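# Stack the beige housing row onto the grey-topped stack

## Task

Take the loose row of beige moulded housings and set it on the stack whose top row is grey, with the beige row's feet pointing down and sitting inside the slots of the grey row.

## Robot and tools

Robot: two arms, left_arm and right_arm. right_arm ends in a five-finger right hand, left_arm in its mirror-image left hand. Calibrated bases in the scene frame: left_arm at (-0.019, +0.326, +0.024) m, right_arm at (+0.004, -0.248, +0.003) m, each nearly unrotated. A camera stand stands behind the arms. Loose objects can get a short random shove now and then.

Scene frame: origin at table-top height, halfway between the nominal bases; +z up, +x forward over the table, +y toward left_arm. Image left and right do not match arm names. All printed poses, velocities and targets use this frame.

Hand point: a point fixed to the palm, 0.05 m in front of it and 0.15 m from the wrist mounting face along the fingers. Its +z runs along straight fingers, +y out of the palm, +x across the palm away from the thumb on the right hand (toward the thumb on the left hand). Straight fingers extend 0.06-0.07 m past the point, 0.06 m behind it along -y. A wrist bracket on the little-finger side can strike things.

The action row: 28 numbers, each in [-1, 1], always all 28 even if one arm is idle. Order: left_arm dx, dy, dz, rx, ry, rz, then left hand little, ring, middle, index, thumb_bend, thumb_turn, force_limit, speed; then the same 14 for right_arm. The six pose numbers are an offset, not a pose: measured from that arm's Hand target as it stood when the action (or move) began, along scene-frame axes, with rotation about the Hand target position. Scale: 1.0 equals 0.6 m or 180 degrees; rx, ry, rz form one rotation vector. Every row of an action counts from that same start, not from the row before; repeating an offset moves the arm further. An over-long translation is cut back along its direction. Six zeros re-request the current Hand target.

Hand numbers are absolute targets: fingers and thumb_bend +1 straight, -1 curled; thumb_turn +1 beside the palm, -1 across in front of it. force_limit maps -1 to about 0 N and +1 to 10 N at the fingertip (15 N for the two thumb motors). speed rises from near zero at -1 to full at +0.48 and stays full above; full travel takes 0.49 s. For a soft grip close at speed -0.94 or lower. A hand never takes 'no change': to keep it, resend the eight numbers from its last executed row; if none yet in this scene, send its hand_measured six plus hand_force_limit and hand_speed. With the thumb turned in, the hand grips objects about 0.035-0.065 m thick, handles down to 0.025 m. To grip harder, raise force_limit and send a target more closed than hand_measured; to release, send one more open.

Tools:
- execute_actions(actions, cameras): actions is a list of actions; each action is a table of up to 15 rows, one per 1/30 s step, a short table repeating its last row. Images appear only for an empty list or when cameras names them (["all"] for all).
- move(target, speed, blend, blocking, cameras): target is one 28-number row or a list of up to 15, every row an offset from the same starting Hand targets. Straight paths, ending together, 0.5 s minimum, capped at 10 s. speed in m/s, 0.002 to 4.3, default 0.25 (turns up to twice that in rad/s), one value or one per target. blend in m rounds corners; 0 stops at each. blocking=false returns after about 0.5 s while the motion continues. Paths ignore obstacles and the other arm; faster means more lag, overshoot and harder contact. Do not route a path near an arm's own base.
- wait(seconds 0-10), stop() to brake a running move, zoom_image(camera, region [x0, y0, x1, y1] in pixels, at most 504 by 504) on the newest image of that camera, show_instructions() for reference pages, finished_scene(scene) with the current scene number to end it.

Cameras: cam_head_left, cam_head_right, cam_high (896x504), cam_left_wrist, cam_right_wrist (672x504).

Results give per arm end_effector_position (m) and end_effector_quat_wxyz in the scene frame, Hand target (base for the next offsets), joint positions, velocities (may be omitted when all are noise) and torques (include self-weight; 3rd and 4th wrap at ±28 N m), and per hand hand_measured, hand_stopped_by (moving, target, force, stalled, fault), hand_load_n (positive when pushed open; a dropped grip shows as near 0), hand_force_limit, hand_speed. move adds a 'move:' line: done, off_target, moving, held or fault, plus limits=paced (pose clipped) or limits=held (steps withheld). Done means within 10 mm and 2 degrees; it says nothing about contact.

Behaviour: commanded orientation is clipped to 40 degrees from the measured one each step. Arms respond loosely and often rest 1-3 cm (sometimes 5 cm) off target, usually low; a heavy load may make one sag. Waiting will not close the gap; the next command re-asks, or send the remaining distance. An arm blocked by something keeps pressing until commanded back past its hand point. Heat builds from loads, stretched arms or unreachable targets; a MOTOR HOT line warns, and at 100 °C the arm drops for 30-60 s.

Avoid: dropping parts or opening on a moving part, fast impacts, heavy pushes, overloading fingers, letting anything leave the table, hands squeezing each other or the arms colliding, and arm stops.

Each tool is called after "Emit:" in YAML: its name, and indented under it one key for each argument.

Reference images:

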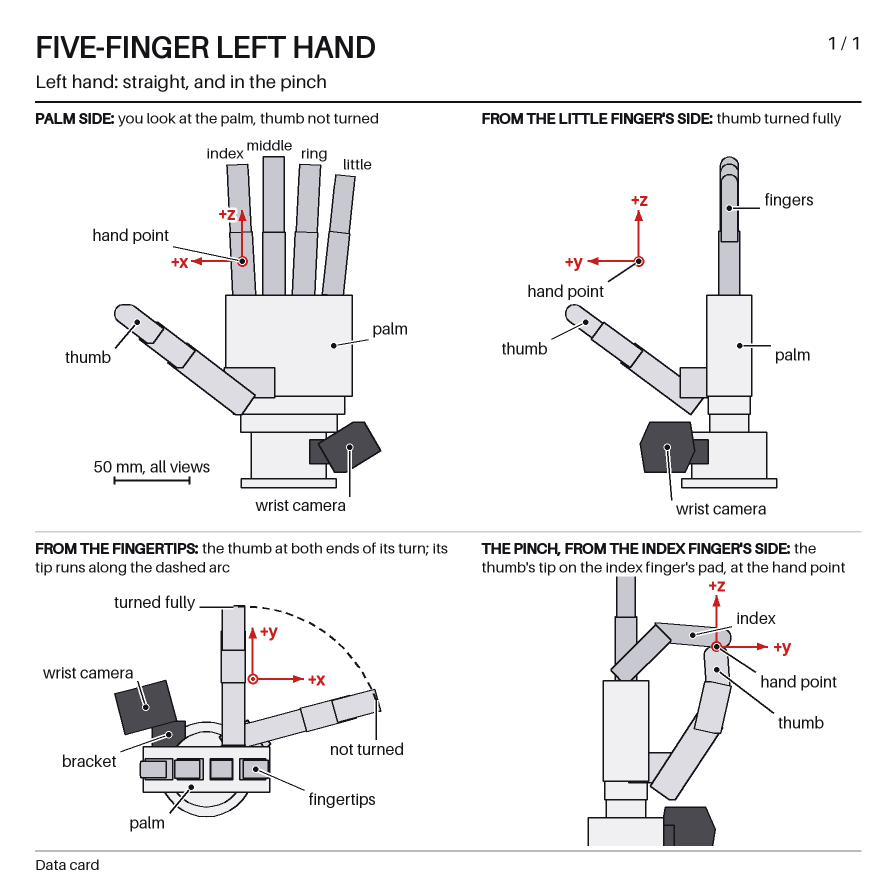

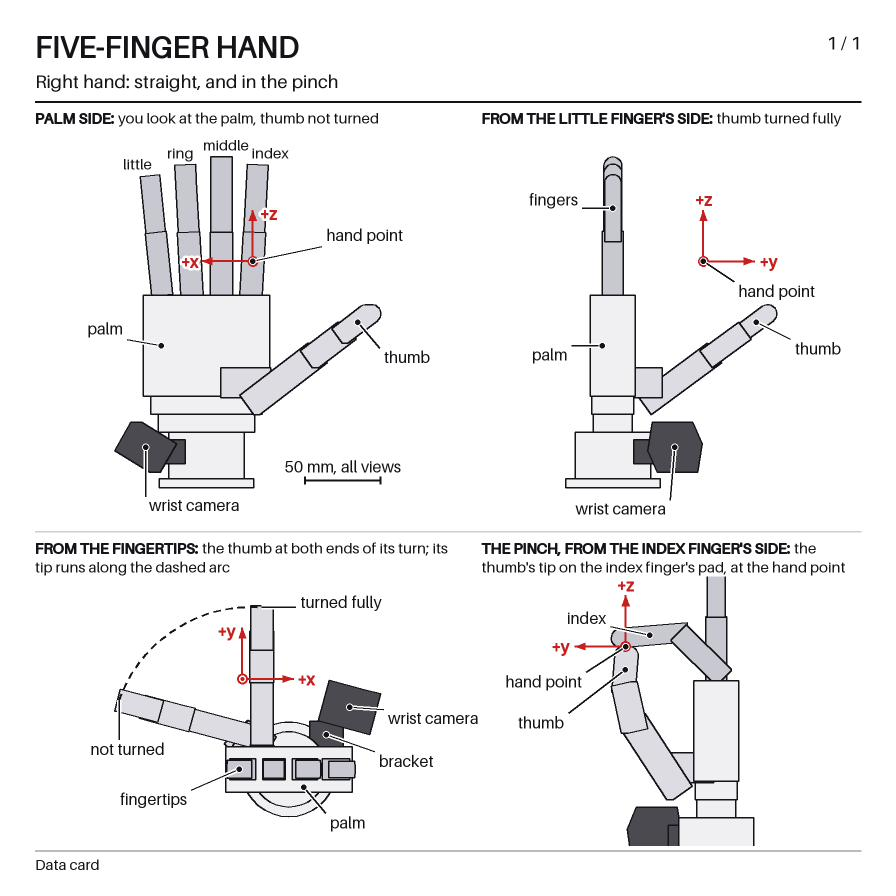

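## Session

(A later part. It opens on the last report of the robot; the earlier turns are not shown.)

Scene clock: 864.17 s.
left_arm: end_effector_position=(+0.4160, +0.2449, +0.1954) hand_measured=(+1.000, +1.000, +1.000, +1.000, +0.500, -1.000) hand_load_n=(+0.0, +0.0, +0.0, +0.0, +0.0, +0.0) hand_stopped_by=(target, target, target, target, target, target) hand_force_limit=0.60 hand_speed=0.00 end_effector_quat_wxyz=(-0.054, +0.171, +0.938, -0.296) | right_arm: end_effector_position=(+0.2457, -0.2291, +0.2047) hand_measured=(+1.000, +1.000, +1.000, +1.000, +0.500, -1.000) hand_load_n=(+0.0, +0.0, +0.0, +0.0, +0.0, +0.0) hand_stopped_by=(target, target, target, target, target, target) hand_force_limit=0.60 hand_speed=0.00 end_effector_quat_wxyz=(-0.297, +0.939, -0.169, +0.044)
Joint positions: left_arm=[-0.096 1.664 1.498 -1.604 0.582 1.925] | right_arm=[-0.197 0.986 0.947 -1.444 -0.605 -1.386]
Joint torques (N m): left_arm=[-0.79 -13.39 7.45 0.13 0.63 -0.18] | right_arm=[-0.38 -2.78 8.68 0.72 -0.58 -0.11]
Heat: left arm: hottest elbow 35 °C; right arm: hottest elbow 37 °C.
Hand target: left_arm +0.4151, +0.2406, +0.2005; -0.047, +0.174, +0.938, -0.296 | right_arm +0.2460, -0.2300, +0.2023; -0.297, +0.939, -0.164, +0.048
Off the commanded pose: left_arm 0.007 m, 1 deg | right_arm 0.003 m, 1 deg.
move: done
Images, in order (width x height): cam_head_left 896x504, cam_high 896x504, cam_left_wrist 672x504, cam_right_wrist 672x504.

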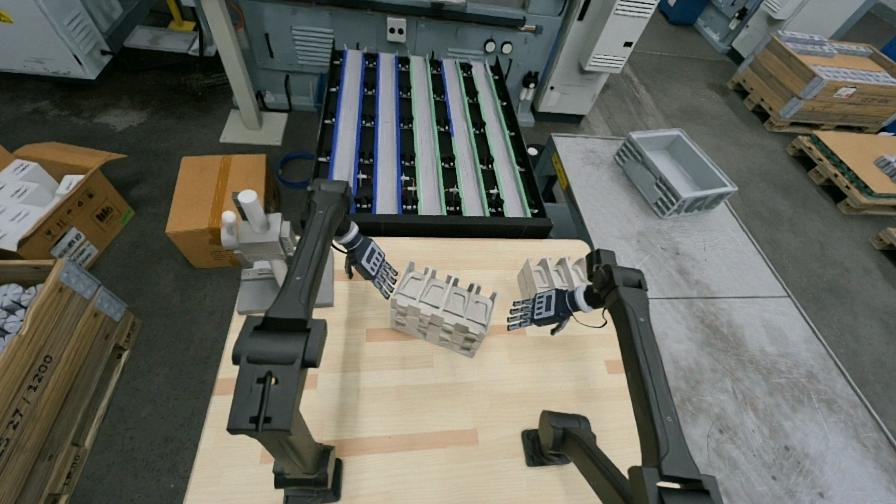

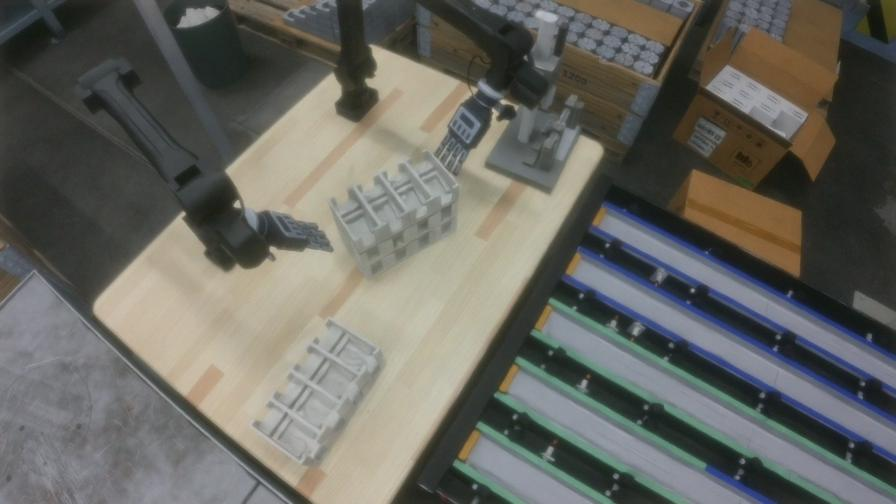

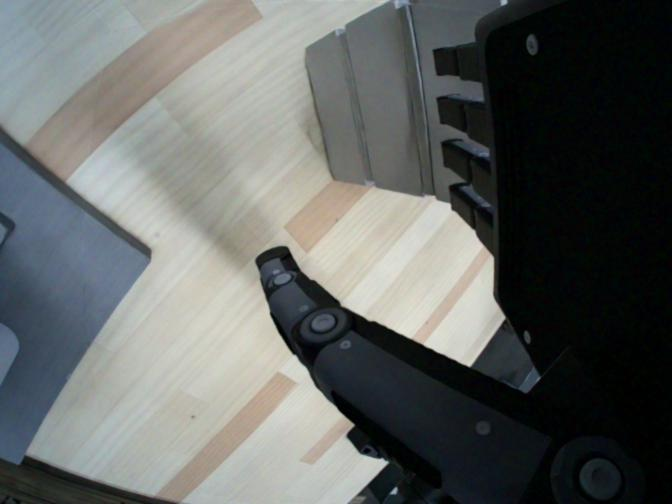

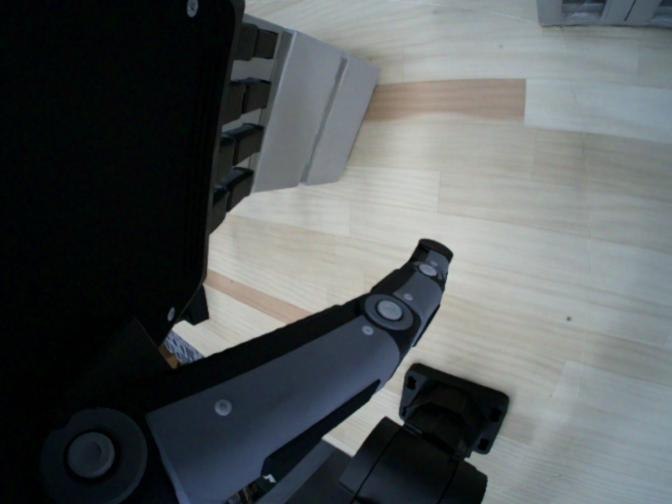

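Emit:
zoom_image:
  camera: "cam_right_wrist"
  region: [250, 0, 390, 140]

Emit:
move:
  target:
    - [-0.0028,-0.0075,0,0,0,0,1,1,1,1,0.5,-1,0.6,0,0,0,0,0,0,0,1,1,1,1,0.5,-1,0.6,0]
  speed: 0.02
  cameras: ["cam_right_wrist","cam_left_wrist"]

Emit:
zoom_image:
  camera: "cam_right_wrist"
  region: [250, 0, 390, 140]

Scaled by 3.600 from the camera's 672x504 image, which has a finer 960x720 frame.

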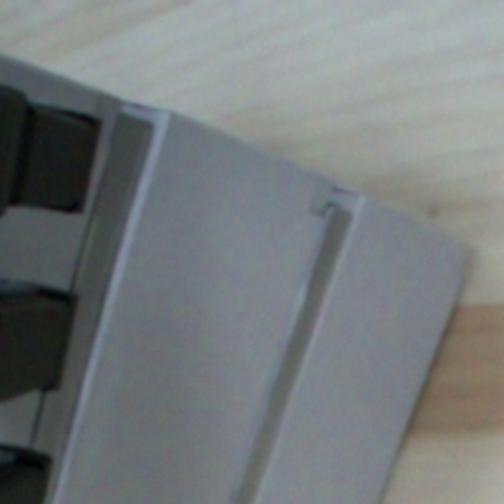

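Scene clock: 866.10 s.
left_arm: end_effector_position=(+0.4159, +0.2403, +0.1953) hand_measured=(+1.000, +1.000, +1.000, +1.000, +0.500, -1.000) hand_load_n=(+0.0, +0.0, -0.5, +0.0, +0.0, -0.5) hand_stopped_by=(target, target, target, target, target, target) hand_force_limit=0.60 hand_speed=0.00 end_effector_quat_wxyz=(-0.054, +0.172, +0.938, -0.296) | right_arm: end_effector_position=(+0.2457, -0.2291, +0.2047) hand_measured=(+1.000, +1.000, +1.000, +1.000, +0.500, -1.000) hand_load_n=(+0.0, +0.0, +0.0, +0.0, +0.0, +0.0) hand_stopped_by=(target, target, target, target, target, target) hand_force_limit=0.60 hand_speed=0.00 end_effector_quat_wxyz=(-0.297, +0.939, -0.169, +0.044)
Joint positions: left_arm=[-0.106 1.664 1.498 -1.599 0.583 1.914] | right_arm=[-0.197 0.986 0.947 -1.444 -0.605 -1.386]
Joint torques (N m): left_arm=[-0.62 -13.74 7.01 0.21 0.66 -0.19] | right_arm=[-0.38 -2.73 8.68 0.7 -0.58 -0.11]
Heat: left arm: hottest elbow 35 °C; right arm: hottest elbow 37 °C.
Hand target: left_arm +0.4135, +0.2362, +0.2005; -0.047, +0.174, +0.938, -0.296 | right_arm +0.2460, -0.2300, +0.2023; -0.297, +0.939, -0.164, +0.048
Off the commanded pose: left_arm 0.007 m, 1 deg | right_arm 0.003 m, 1 deg.
move: done
Images, in order (width x height): cam_left_wrist 672x504, cam_right_wrist 672x504.

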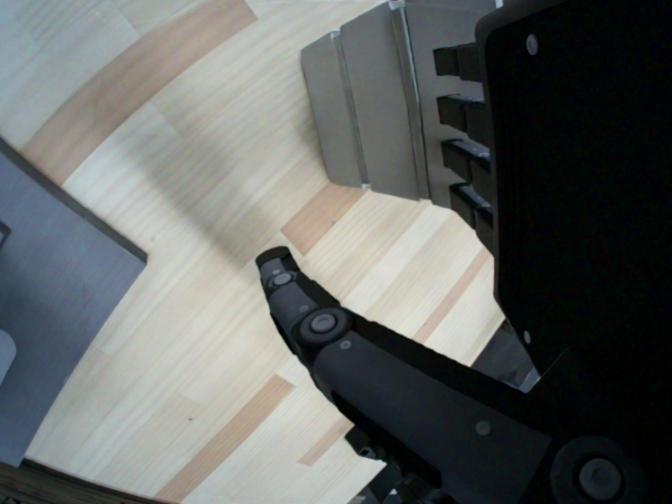

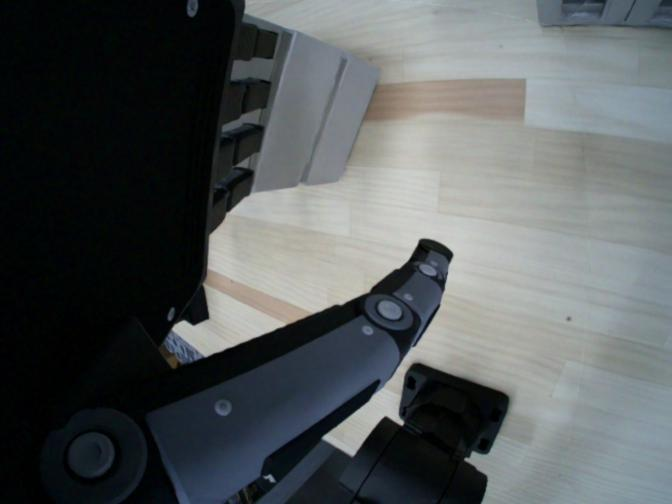

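Scaled by 3.600 from the camera's 672x504 image, which has a finer 960x720 frame.

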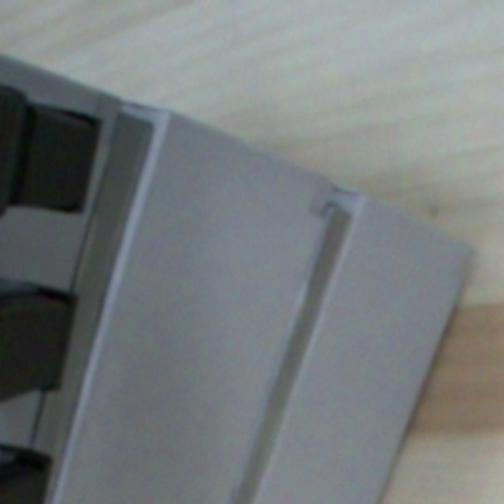

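Emit:
move:
  target:
    - [-0.0021,-0.0056,0,0,0,0,1,1,1,1,0.5,-1,0.6,0,0,0,0,0,0,0,1,1,1,1,0.5,-1,0.6,0]
  speed: 0.02
  cameras: ["cam_right_wrist","cam_left_wrist"]

Emit:
zoom_image:
  camera: "cam_right_wrist"
  region: [250, 0, 390, 140]

Emit:
zoom_image:
  camera: "cam_left_wrist"
  region: [300, 0, 500, 210]

Scene clock: 867.97 s.
left_arm: end_effector_position=(+0.4158, +0.2390, +0.1945) hand_measured=(+1.000, +1.000, +1.000, +1.000, +0.500, -1.000) hand_load_n=(+0.0, +0.0, -0.5, +0.0, +0.0, +0.0) hand_stopped_by=(target, target, target, target, target, target) hand_force_limit=0.60 hand_speed=0.00 end_effector_quat_wxyz=(-0.054, +0.170, +0.939, -0.296) | right_arm: end_effector_position=(+0.2457, -0.2291, +0.2047) hand_measured=(+1.000, +1.000, +1.000, +1.000, +0.500, -1.000) hand_load_n=(+0.0, +0.0, +0.0, +0.0, +0.0, +0.0) hand_stopped_by=(target, target, target, target, target, target) hand_force_limit=0.60 hand_speed=0.00 end_effector_quat_wxyz=(-0.297, +0.939, -0.169, +0.044)
Joint positions: left_arm=[-0.109 1.664 1.495 -1.593 0.583 1.906] | right_arm=[-0.197 0.986 0.947 -1.444 -0.605 -1.386]
Joint torques (N m): left_arm=[-0.91 -13.98 6.89 0.2 0.68 -0.2] | right_arm=[-0.38 -2.78 8.69 0.72 -0.59 -0.11]
Heat: left arm: hottest elbow 35 °C; right arm: hottest elbow 37 °C.
Hand target: left_arm +0.4122, +0.2329, +0.2007; -0.047, +0.174, +0.938, -0.296 | right_arm +0.2460, -0.2300, +0.2023; -0.297, +0.939, -0.164, +0.048
Off the commanded pose: left_arm 0.009 m, 1 deg | right_arm 0.003 m, 1 deg.
move: done
Images, in order (width x height): cam_left_wrist 672x504, cam_right_wrist 672x504.

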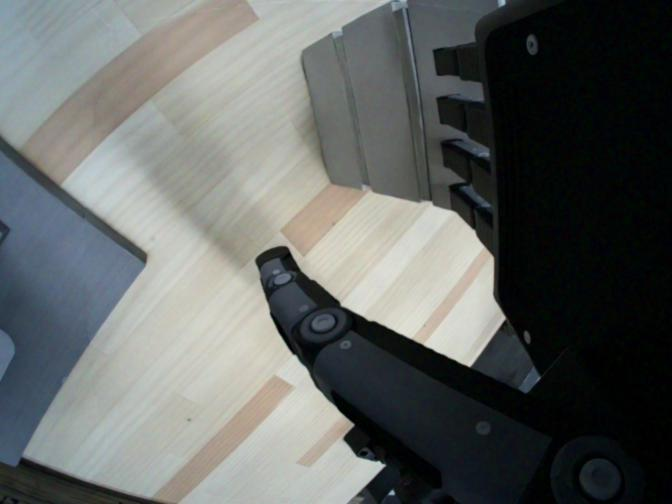

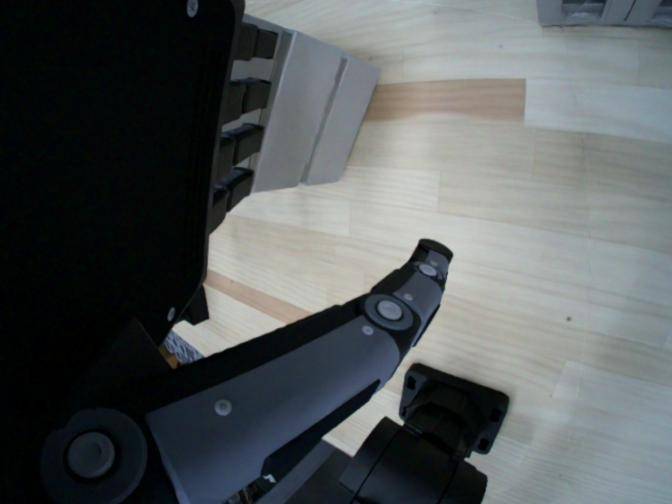

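Scaled by 3.600 from the camera's 672x504 image, which has a finer 960x720 frame.

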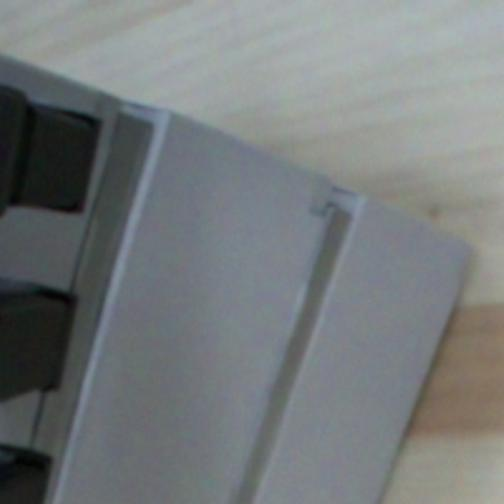

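Scaled by 2.400 from the camera's 672x504 image, which has a finer 960x720 frame.

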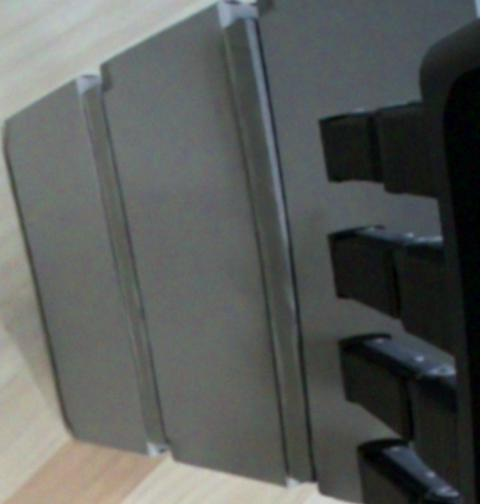

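Emit:
move:
  target:
    - [-0.0014,-0.0038,0,0,0,0,1,1,1,1,0.5,-1,0.6,0,0,0,0,0,0,0,1,1,1,1,0.5,-1,0.6,0]
  speed: 0.02
  cameras: ["cam_right_wrist","cam_left_wrist"]

Emit:
zoom_image:
  camera: "cam_right_wrist"
  region: [250, 0, 390, 140]

Emit:
move:
  target:
    - [-0.0014,-0.0038,0,0,0,0,1,1,1,1,0.5,-1,0.6,0,0,0,0,0,0,0,1,1,1,1,0.5,-1,0.6,0]
  speed: 0.02
  cameras: ["cam_right_wrist","cam_left_wrist"]

Emit:
zoom_image:
  camera: "cam_right_wrist"
  region: [250, 0, 390, 140]

Scene clock: 875.10 s.
left_arm: end_effector_position=(+0.4157, +0.2388, +0.1947) hand_measured=(+1.000, +1.000, +1.000, +1.000, +0.500, -1.000) hand_load_n=(+0.0, +0.0, -1.5, +0.0, +0.0, +0.0) hand_stopped_by=(target, target, target, target, target, target) hand_force_limit=0.60 hand_speed=0.00 end_effector_quat_wxyz=(-0.054, +0.168, +0.939, -0.295) | right_arm: end_effector_position=(+0.2457, -0.2291, +0.2047) hand_measured=(+1.000, +1.000, +1.000, +1.000, +0.500, -1.000) hand_load_n=(+0.0, -0.5, +0.0, -0.5, +0.0, -0.5) hand_stopped_by=(target, target, target, target, target, target) hand_force_limit=0.60 hand_speed=0.00 end_effector_quat_wxyz=(-0.297, +0.939, -0.169, +0.044)
Joint positions: left_arm=[-0.109 1.663 1.495 -1.592 0.583 1.901] | right_arm=[-0.197 0.986 0.947 -1.444 -0.605 -1.386]
Joint torques (N m): left_arm=[-1.2 -14.15 6.67 0.29 0.72 -0.21] | right_arm=[-0.38 -2.78 8.68 0.73 -0.59 -0.11]
Heat: left arm: hottest elbow 35 °C; right arm: hottest elbow 37 °C.
Hand target: left_arm +0.4114, +0.2306, +0.2007; -0.047, +0.174, +0.938, -0.296 | right_arm +0.2460, -0.2300, +0.2023; -0.297, +0.939, -0.164, +0.048
Off the commanded pose: left_arm 0.011 m, 1 deg | right_arm 0.003 m, 1 deg.
move: off_target (left_arm)
Images, in order (width x height): cam_left_wrist 672x504, cam_right_wrist 672x504.

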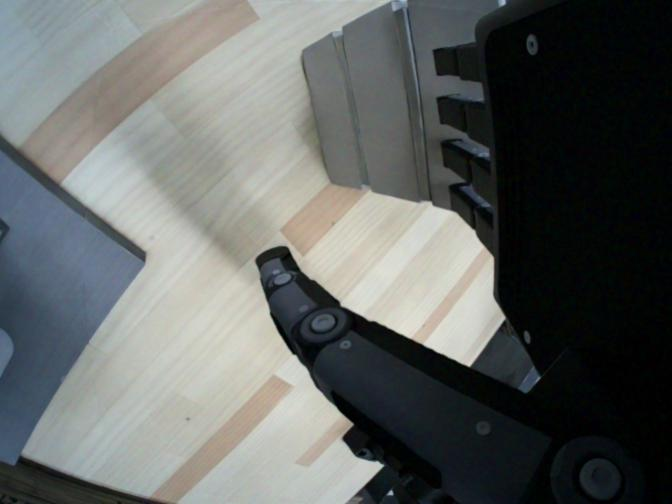

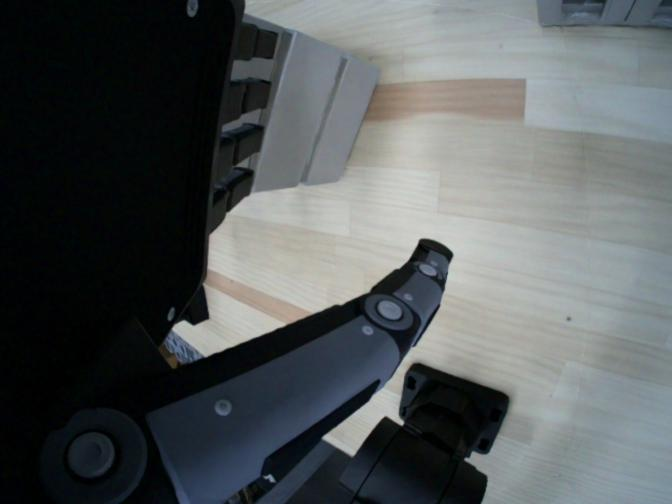

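Scaled by 3.600 from the camera's 672x504 image, which has a finer 960x720 frame.

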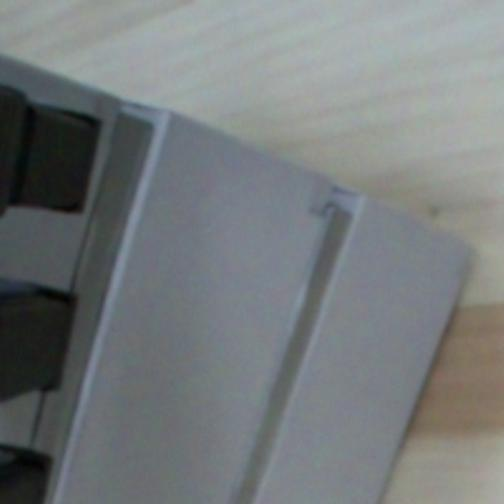

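Scene clock: 875.93 s.
left_arm: end_effector_position=(+0.4149, +0.2373, +0.1944) hand_measured=(+1.000, +1.000, +1.000, +1.000, +0.500, -1.000) hand_load_n=(+0.0, +0.0, -1.5, +0.0, +0.0, +0.0) hand_stopped_by=(target, target, target, target, target, target) hand_force_limit=0.60 hand_speed=0.00 end_effector_quat_wxyz=(-0.053, +0.167, +0.939, -0.295) | right_arm: end_effector_position=(+0.2457, -0.2291, +0.2047) hand_measured=(+1.000, +1.000, +1.000, +1.000, +0.500, -1.000) hand_load_n=(+0.0, +0.0, +0.0, +0.0, +0.0, +0.0) hand_stopped_by=(target, target, target, target, target, target) hand_force_limit=0.60 hand_speed=0.00 end_effector_quat_wxyz=(-0.297, +0.939, -0.169, +0.044)
Joint positions: left_arm=[-0.113 1.66 1.49 -1.586 0.583 1.895] | right_arm=[-0.197 0.986 0.947 -1.444 -0.605 -1.386]
Joint torques (N m): left_arm=[-1.32 -13.92 6.83 0.21 0.75 -0.18] | right_arm=[-0.38 -2.78 8.68 0.72 -0.58 -0.11]
Heat: left arm: hottest elbow 35 °C; right arm: hottest elbow 37 °C.
Hand target: left_arm +0.4105, +0.2283, +0.2005; -0.047, +0.174, +0.938, -0.296 | right_arm +0.2460, -0.2300, +0.2023; -0.297, +0.939, -0.164, +0.048
Off the commanded pose: left_arm 0.012 m, 1 deg | right_arm 0.003 m, 1 deg.
move: off_target (left_arm)
Images, in order (width x height): cam_left_wrist 672x504, cam_right_wrist 672x504.

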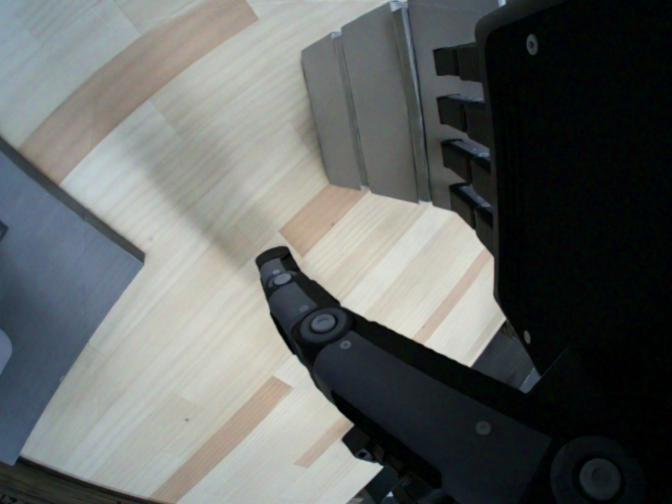

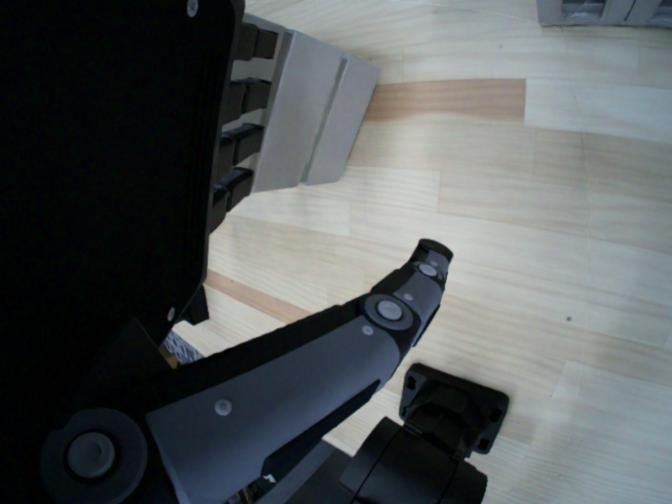

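Scaled by 3.600 from the camera's 672x504 image, which has a finer 960x720 frame.

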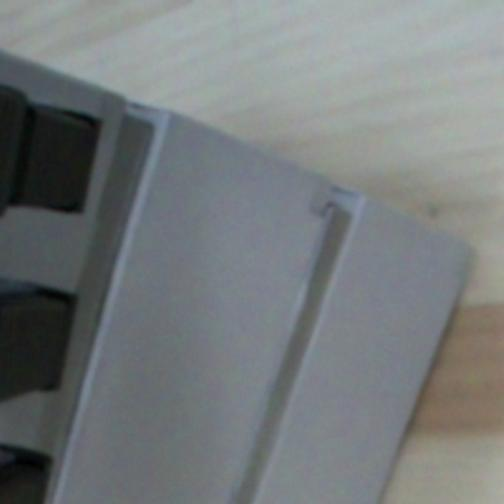

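Emit:
wait:
  seconds: 0.1
  cameras: ["all"]

Emit:
zoom_image:
  camera: "cam_left_wrist"
  region: [300, 0, 500, 210]

Emit:
zoom_image:
  camera: "cam_head_left"
  region: [380, 260, 450, 340]

Emit:
zoom_image:
  camera: "cam_head_left"
  region: [440, 285, 510, 365]

Emit:
zoom_image:
  camera: "cam_high"
  region: [390, 165, 470, 245]

Emit:
zoom_image:
  camera: "cam_high"
  region: [325, 205, 405, 285]

Scene clock: 877.70 s.
left_arm: end_effector_position=(+0.4149, +0.2373, +0.1944) hand_measured=(+1.000, +1.000, +1.000, +1.000, +0.500, -1.000) hand_load_n=(+0.0, +0.0, -1.5, +0.0, +0.0, +0.5) hand_stopped_by=(target, target, target, target, target, target) hand_force_limit=0.60 hand_speed=0.00 end_effector_quat_wxyz=(-0.053, +0.167, +0.939, -0.295) | right_arm: end_effector_position=(+0.2457, -0.2291, +0.2047) hand_measured=(+1.000, +1.000, +1.000, +1.000, +0.500, -1.000) hand_load_n=(+0.0, +0.0, +0.0, +0.0, +0.0, +0.5) hand_stopped_by=(target, target, target, target, target, target) hand_force_limit=0.60 hand_speed=0.00 end_effector_quat_wxyz=(-0.297, +0.939, -0.169, +0.044)
Joint positions: left_arm=[-0.113 1.66 1.49 -1.586 0.583 1.895] | right_arm=[-0.197 0.986 0.947 -1.444 -0.605 -1.386]
Joint torques (N m): left_arm=[-1.32 -13.98 6.83 0.21 0.75 -0.19] | right_arm=[-0.38 -2.78 8.68 0.72 -0.58 -0.11]
Heat: left arm: hottest elbow 35 °C; right arm: hottest elbow 37 °C.
Hand target: left_arm +0.4105, +0.2283, +0.2005; -0.047, +0.174, +0.938, -0.296 | right_arm +0.2460, -0.2300, +0.2023; -0.297, +0.939, -0.164, +0.048
Off the commanded pose: left_arm 0.012 m, 1 deg | right_arm 0.003 m, 1 deg.
wait: 0.10 s; at rest from the start

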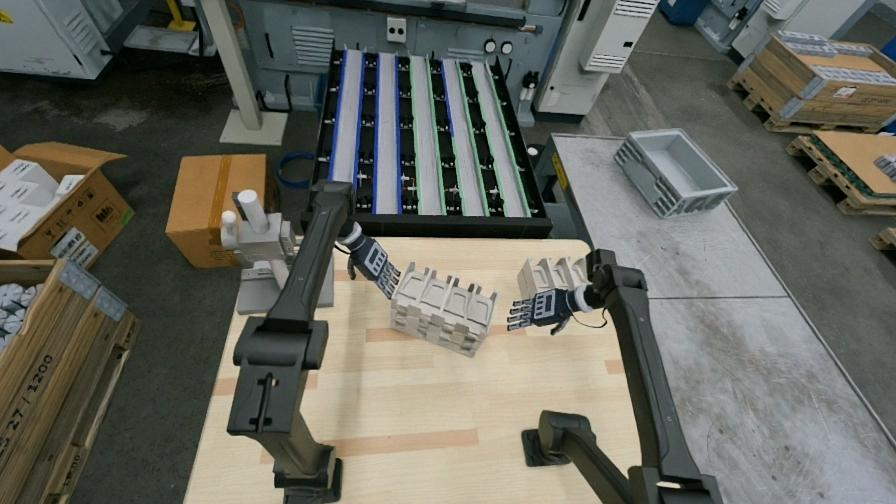

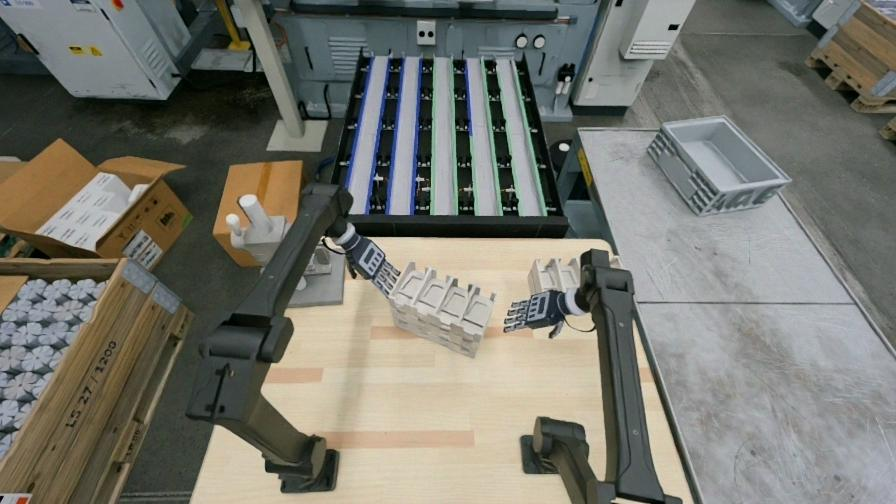

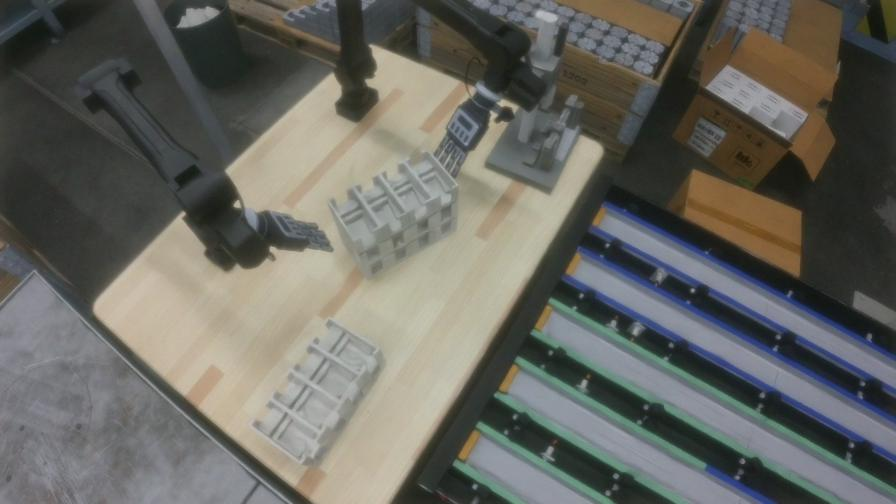

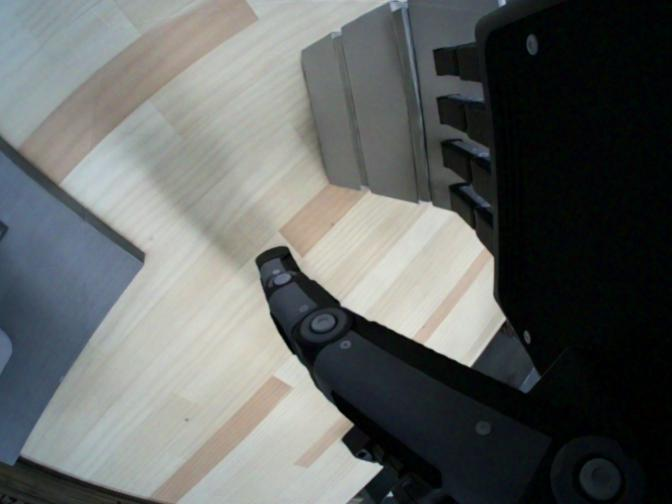

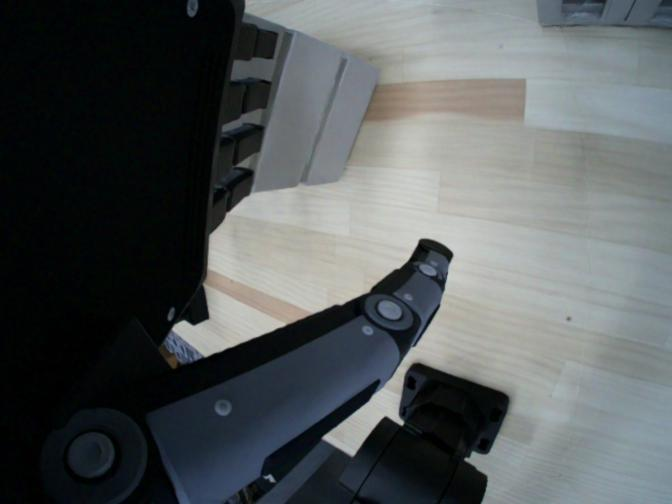

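Scaled by 2.400 from the camera's 672x504 image, which has a finer 960x720 frame.

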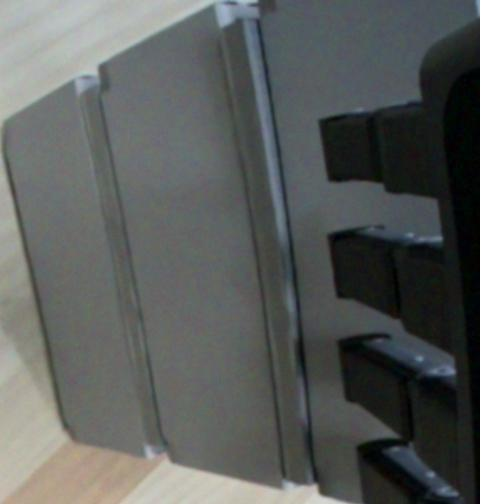

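Scaled by 6.300 from the camera's 896x504 image, which has a finer 1280x720 frame.

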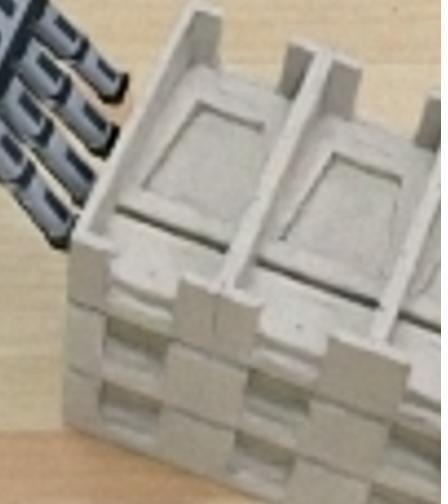

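Scaled by 6.300 from the camera's 896x504 image, which has a finer 1280x720 frame.

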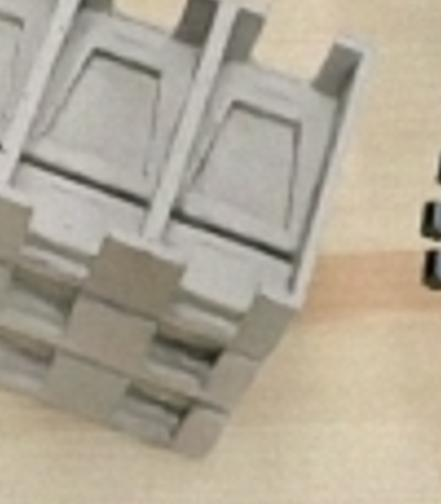

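Scaled by 6.300 from the camera's 896x504 image, which has a finer 1280x720 frame.

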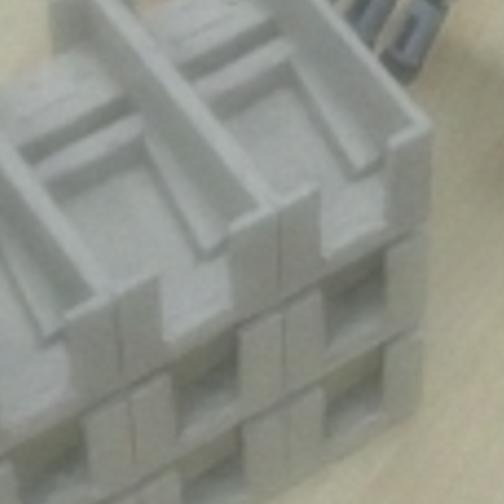

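Scaled by 6.300 from the camera's 896x504 image, which has a finer 1280x720 frame.

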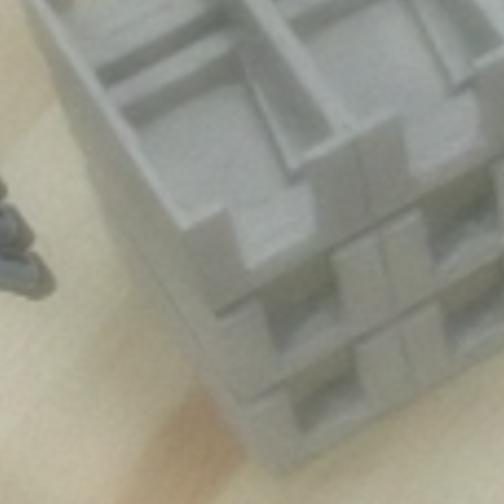

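Emit:
zoom_image:
  camera: "cam_right_wrist"
  region: [235, 10, 325, 100]

Emit:
zoom_image:
  camera: "cam_right_wrist"
  region: [235, 100, 325, 190]

Emit:
zoom_image:
  camera: "cam_left_wrist"
  region: [360, 0, 460, 100]

Emit:
zoom_image:
  camera: "cam_left_wrist"
  region: [360, 120, 460, 220]

Scaled by 5.600 from the camera's 672x504 image, which has a finer 960x720 frame.

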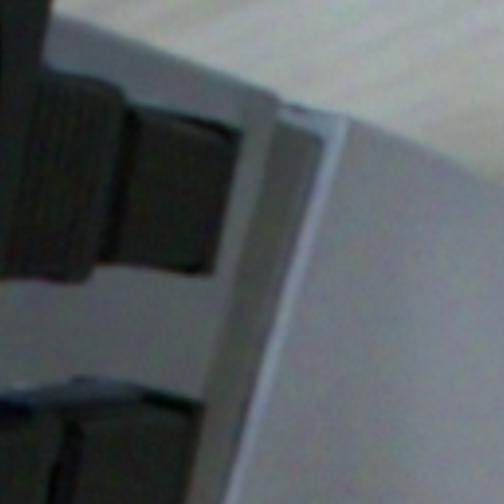

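Scaled by 5.600 from the camera's 672x504 image, which has a finer 960x720 frame.

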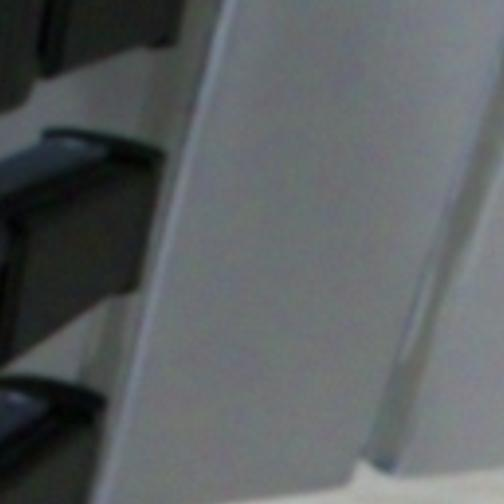

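Scaled by 5.040 from the camera's 672x504 image, which has a finer 960x720 frame.

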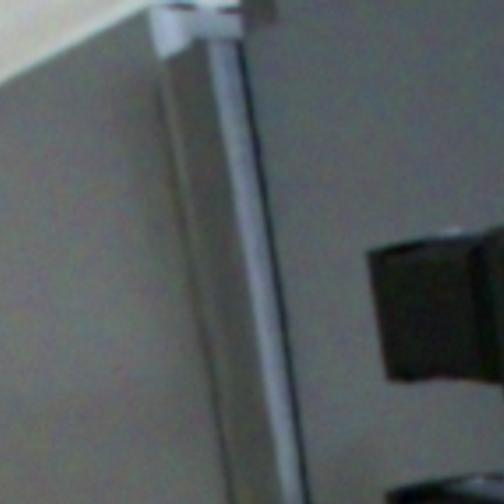

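Scaled by 5.040 from the camera's 672x504 image, which has a finer 960x720 frame.

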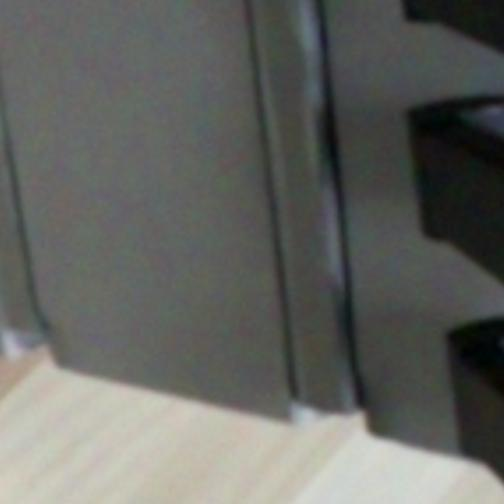

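Emit:
move:
  target:
    - [-0.0021,-0.0056,0,0,0,0,1,1,1,1,0.5,-1,0.6,0,0,0,0,0,0,0,1,1,1,1,0.5,-1,0.6,0]
  speed: 0.02
  cameras: ["cam_right_wrist","cam_left_wrist"]

Emit:
zoom_image:
  camera: "cam_right_wrist"
  region: [235, 10, 395, 170]

Emit:
move:
  target:
    - [-0.0021,-0.0056,0,0,0,0,1,1,1,1,0.5,-1,0.6,0,0,0,0,0,0,0,1,1,1,1,0.5,-1,0.6,0]
  speed: 0.02
  cameras: ["cam_right_wrist","cam_left_wrist"]

Emit:
zoom_image:
  camera: "cam_right_wrist"
  region: [235, 10, 395, 170]

Scene clock: 900.83 s.
left_arm: end_effector_position=(+0.4144, +0.2369, +0.1948) hand_measured=(+1.000, +1.000, +1.000, +1.000, +0.500, -1.000) hand_load_n=(+0.0, +0.0, -2.5, +0.0, +0.0, +0.0) hand_stopped_by=(target, target, target, target, target, target) hand_force_limit=0.60 hand_speed=0.00 end_effector_quat_wxyz=(-0.052, +0.166, +0.940, -0.293) | right_arm: end_effector_position=(+0.2457, -0.2291, +0.2047) hand_measured=(+1.000, +1.000, +1.000, +1.000, +0.500, -1.000) hand_load_n=(+0.0, +0.0, -0.5, +0.0, +0.0, +0.0) hand_stopped_by=(target, target, target, target, target, target) hand_force_limit=0.60 hand_speed=0.00 end_effector_quat_wxyz=(-0.297, +0.939, -0.169, +0.044)
Joint positions: left_arm=[-0.115 1.655 1.487 -1.58 0.581 1.888] | right_arm=[-0.197 0.986 0.947 -1.444 -0.605 -1.386]
Joint torques (N m): left_arm=[-1.67 -13.86 6.8 0.23 0.85 -0.19] | right_arm=[-0.38 -2.84 8.69 0.73 -0.58 -0.11]
Heat: left arm: hottest elbow 35 °C; right arm: hottest elbow 37 °C.
Hand target: left_arm +0.4092, +0.2250, +0.2006; -0.047, +0.174, +0.938, -0.296 | right_arm +0.2460, -0.2300, +0.2023; -0.297, +0.939, -0.164, +0.048
Off the commanded pose: left_arm 0.014 m, 1 deg | right_arm 0.003 m, 1 deg.
move: off_target (left_arm)
Images, in order (width x height): cam_left_wrist 672x504, cam_right_wrist 672x504.

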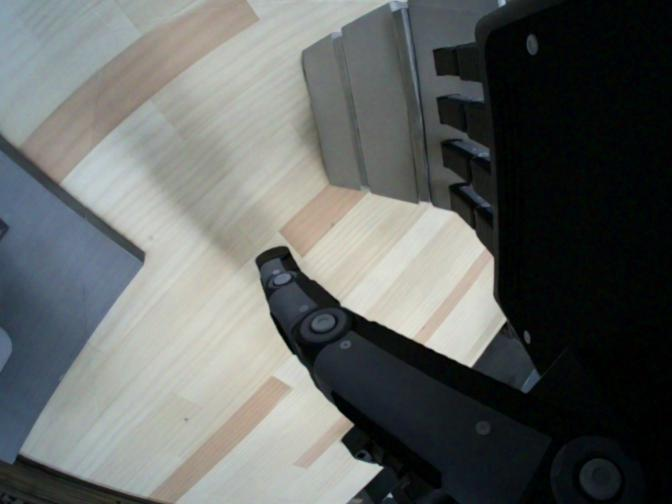

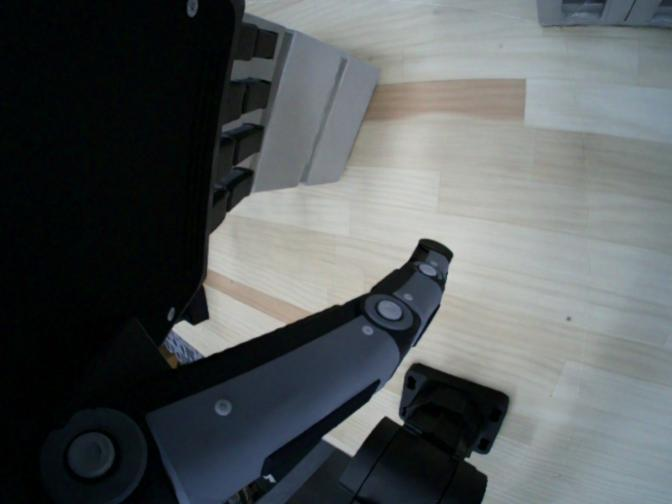

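Scaled by 3.150 from the camera's 672x504 image, which has a finer 960x720 frame.

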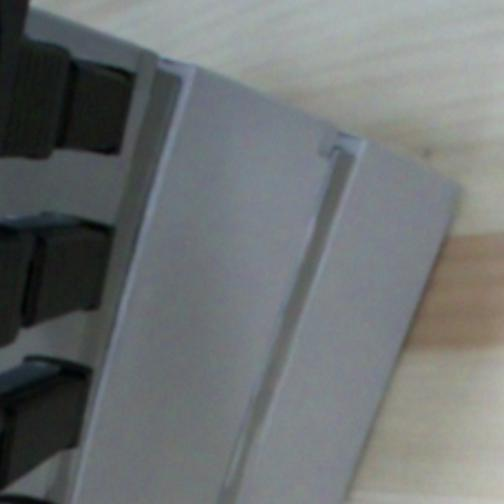

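Scene clock: 901.53 s.
left_arm: end_effector_position=(+0.4140, +0.2364, +0.1952) hand_measured=(+1.000, +1.000, +1.000, +1.000, +0.500, -1.000) hand_load_n=(+0.0, +0.0, -3.5, -0.5, +0.0, +0.0) hand_stopped_by=(target, target, target, target, target, target) hand_force_limit=0.60 hand_speed=0.00 end_effector_quat_wxyz=(-0.050, +0.165, +0.941, -0.291) | right_arm: end_effector_position=(+0.2457, -0.2291, +0.2047) hand_measured=(+1.000, +1.000, +1.000, +1.000, +0.500, -1.000) hand_load_n=(+0.0, +0.0, +0.0, +0.0, +0.0, +0.0) hand_stopped_by=(target, target, target, target, target, target) hand_force_limit=0.60 hand_speed=0.00 end_effector_quat_wxyz=(-0.297, +0.939, -0.169, +0.044)
Joint positions: left_arm=[-0.117 1.651 1.483 -1.575 0.578 1.881] | right_arm=[-0.197 0.986 0.947 -1.444 -0.605 -1.386]
Joint torques (N m): left_arm=[-1.96 -13.68 6.76 0.23 1 -0.22] | right_arm=[-0.38 -2.78 8.68 0.73 -0.58 -0.11]
Heat: left arm: hottest elbow 35 °C; right arm: hottest elbow 37 °C.
Hand target: left_arm +0.4080, +0.2215, +0.2005; -0.047, +0.175, +0.938, -0.296 | right_arm +0.2460, -0.2300, +0.2023; -0.297, +0.939, -0.164, +0.048
Off the commanded pose: left_arm 0.017 m, 1 deg | right_arm 0.003 m, 1 deg.
move: off_target (left_arm)
Images, in order (width x height): cam_left_wrist 672x504, cam_right_wrist 672x504.

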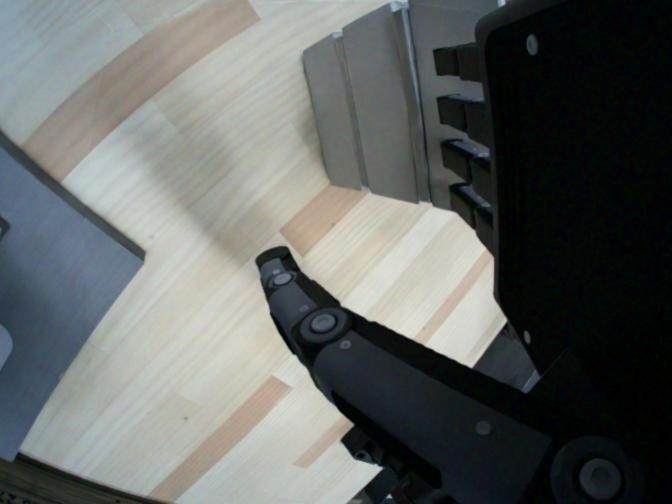

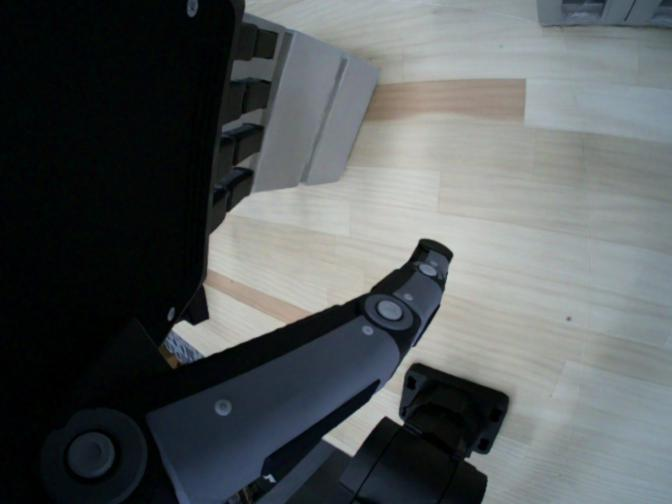

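Scaled by 3.150 from the camera's 672x504 image, which has a finer 960x720 frame.

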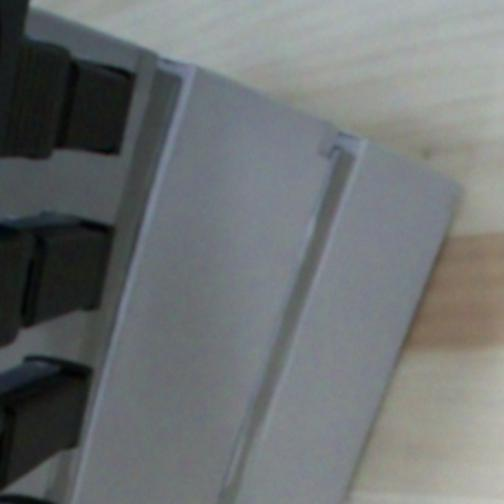

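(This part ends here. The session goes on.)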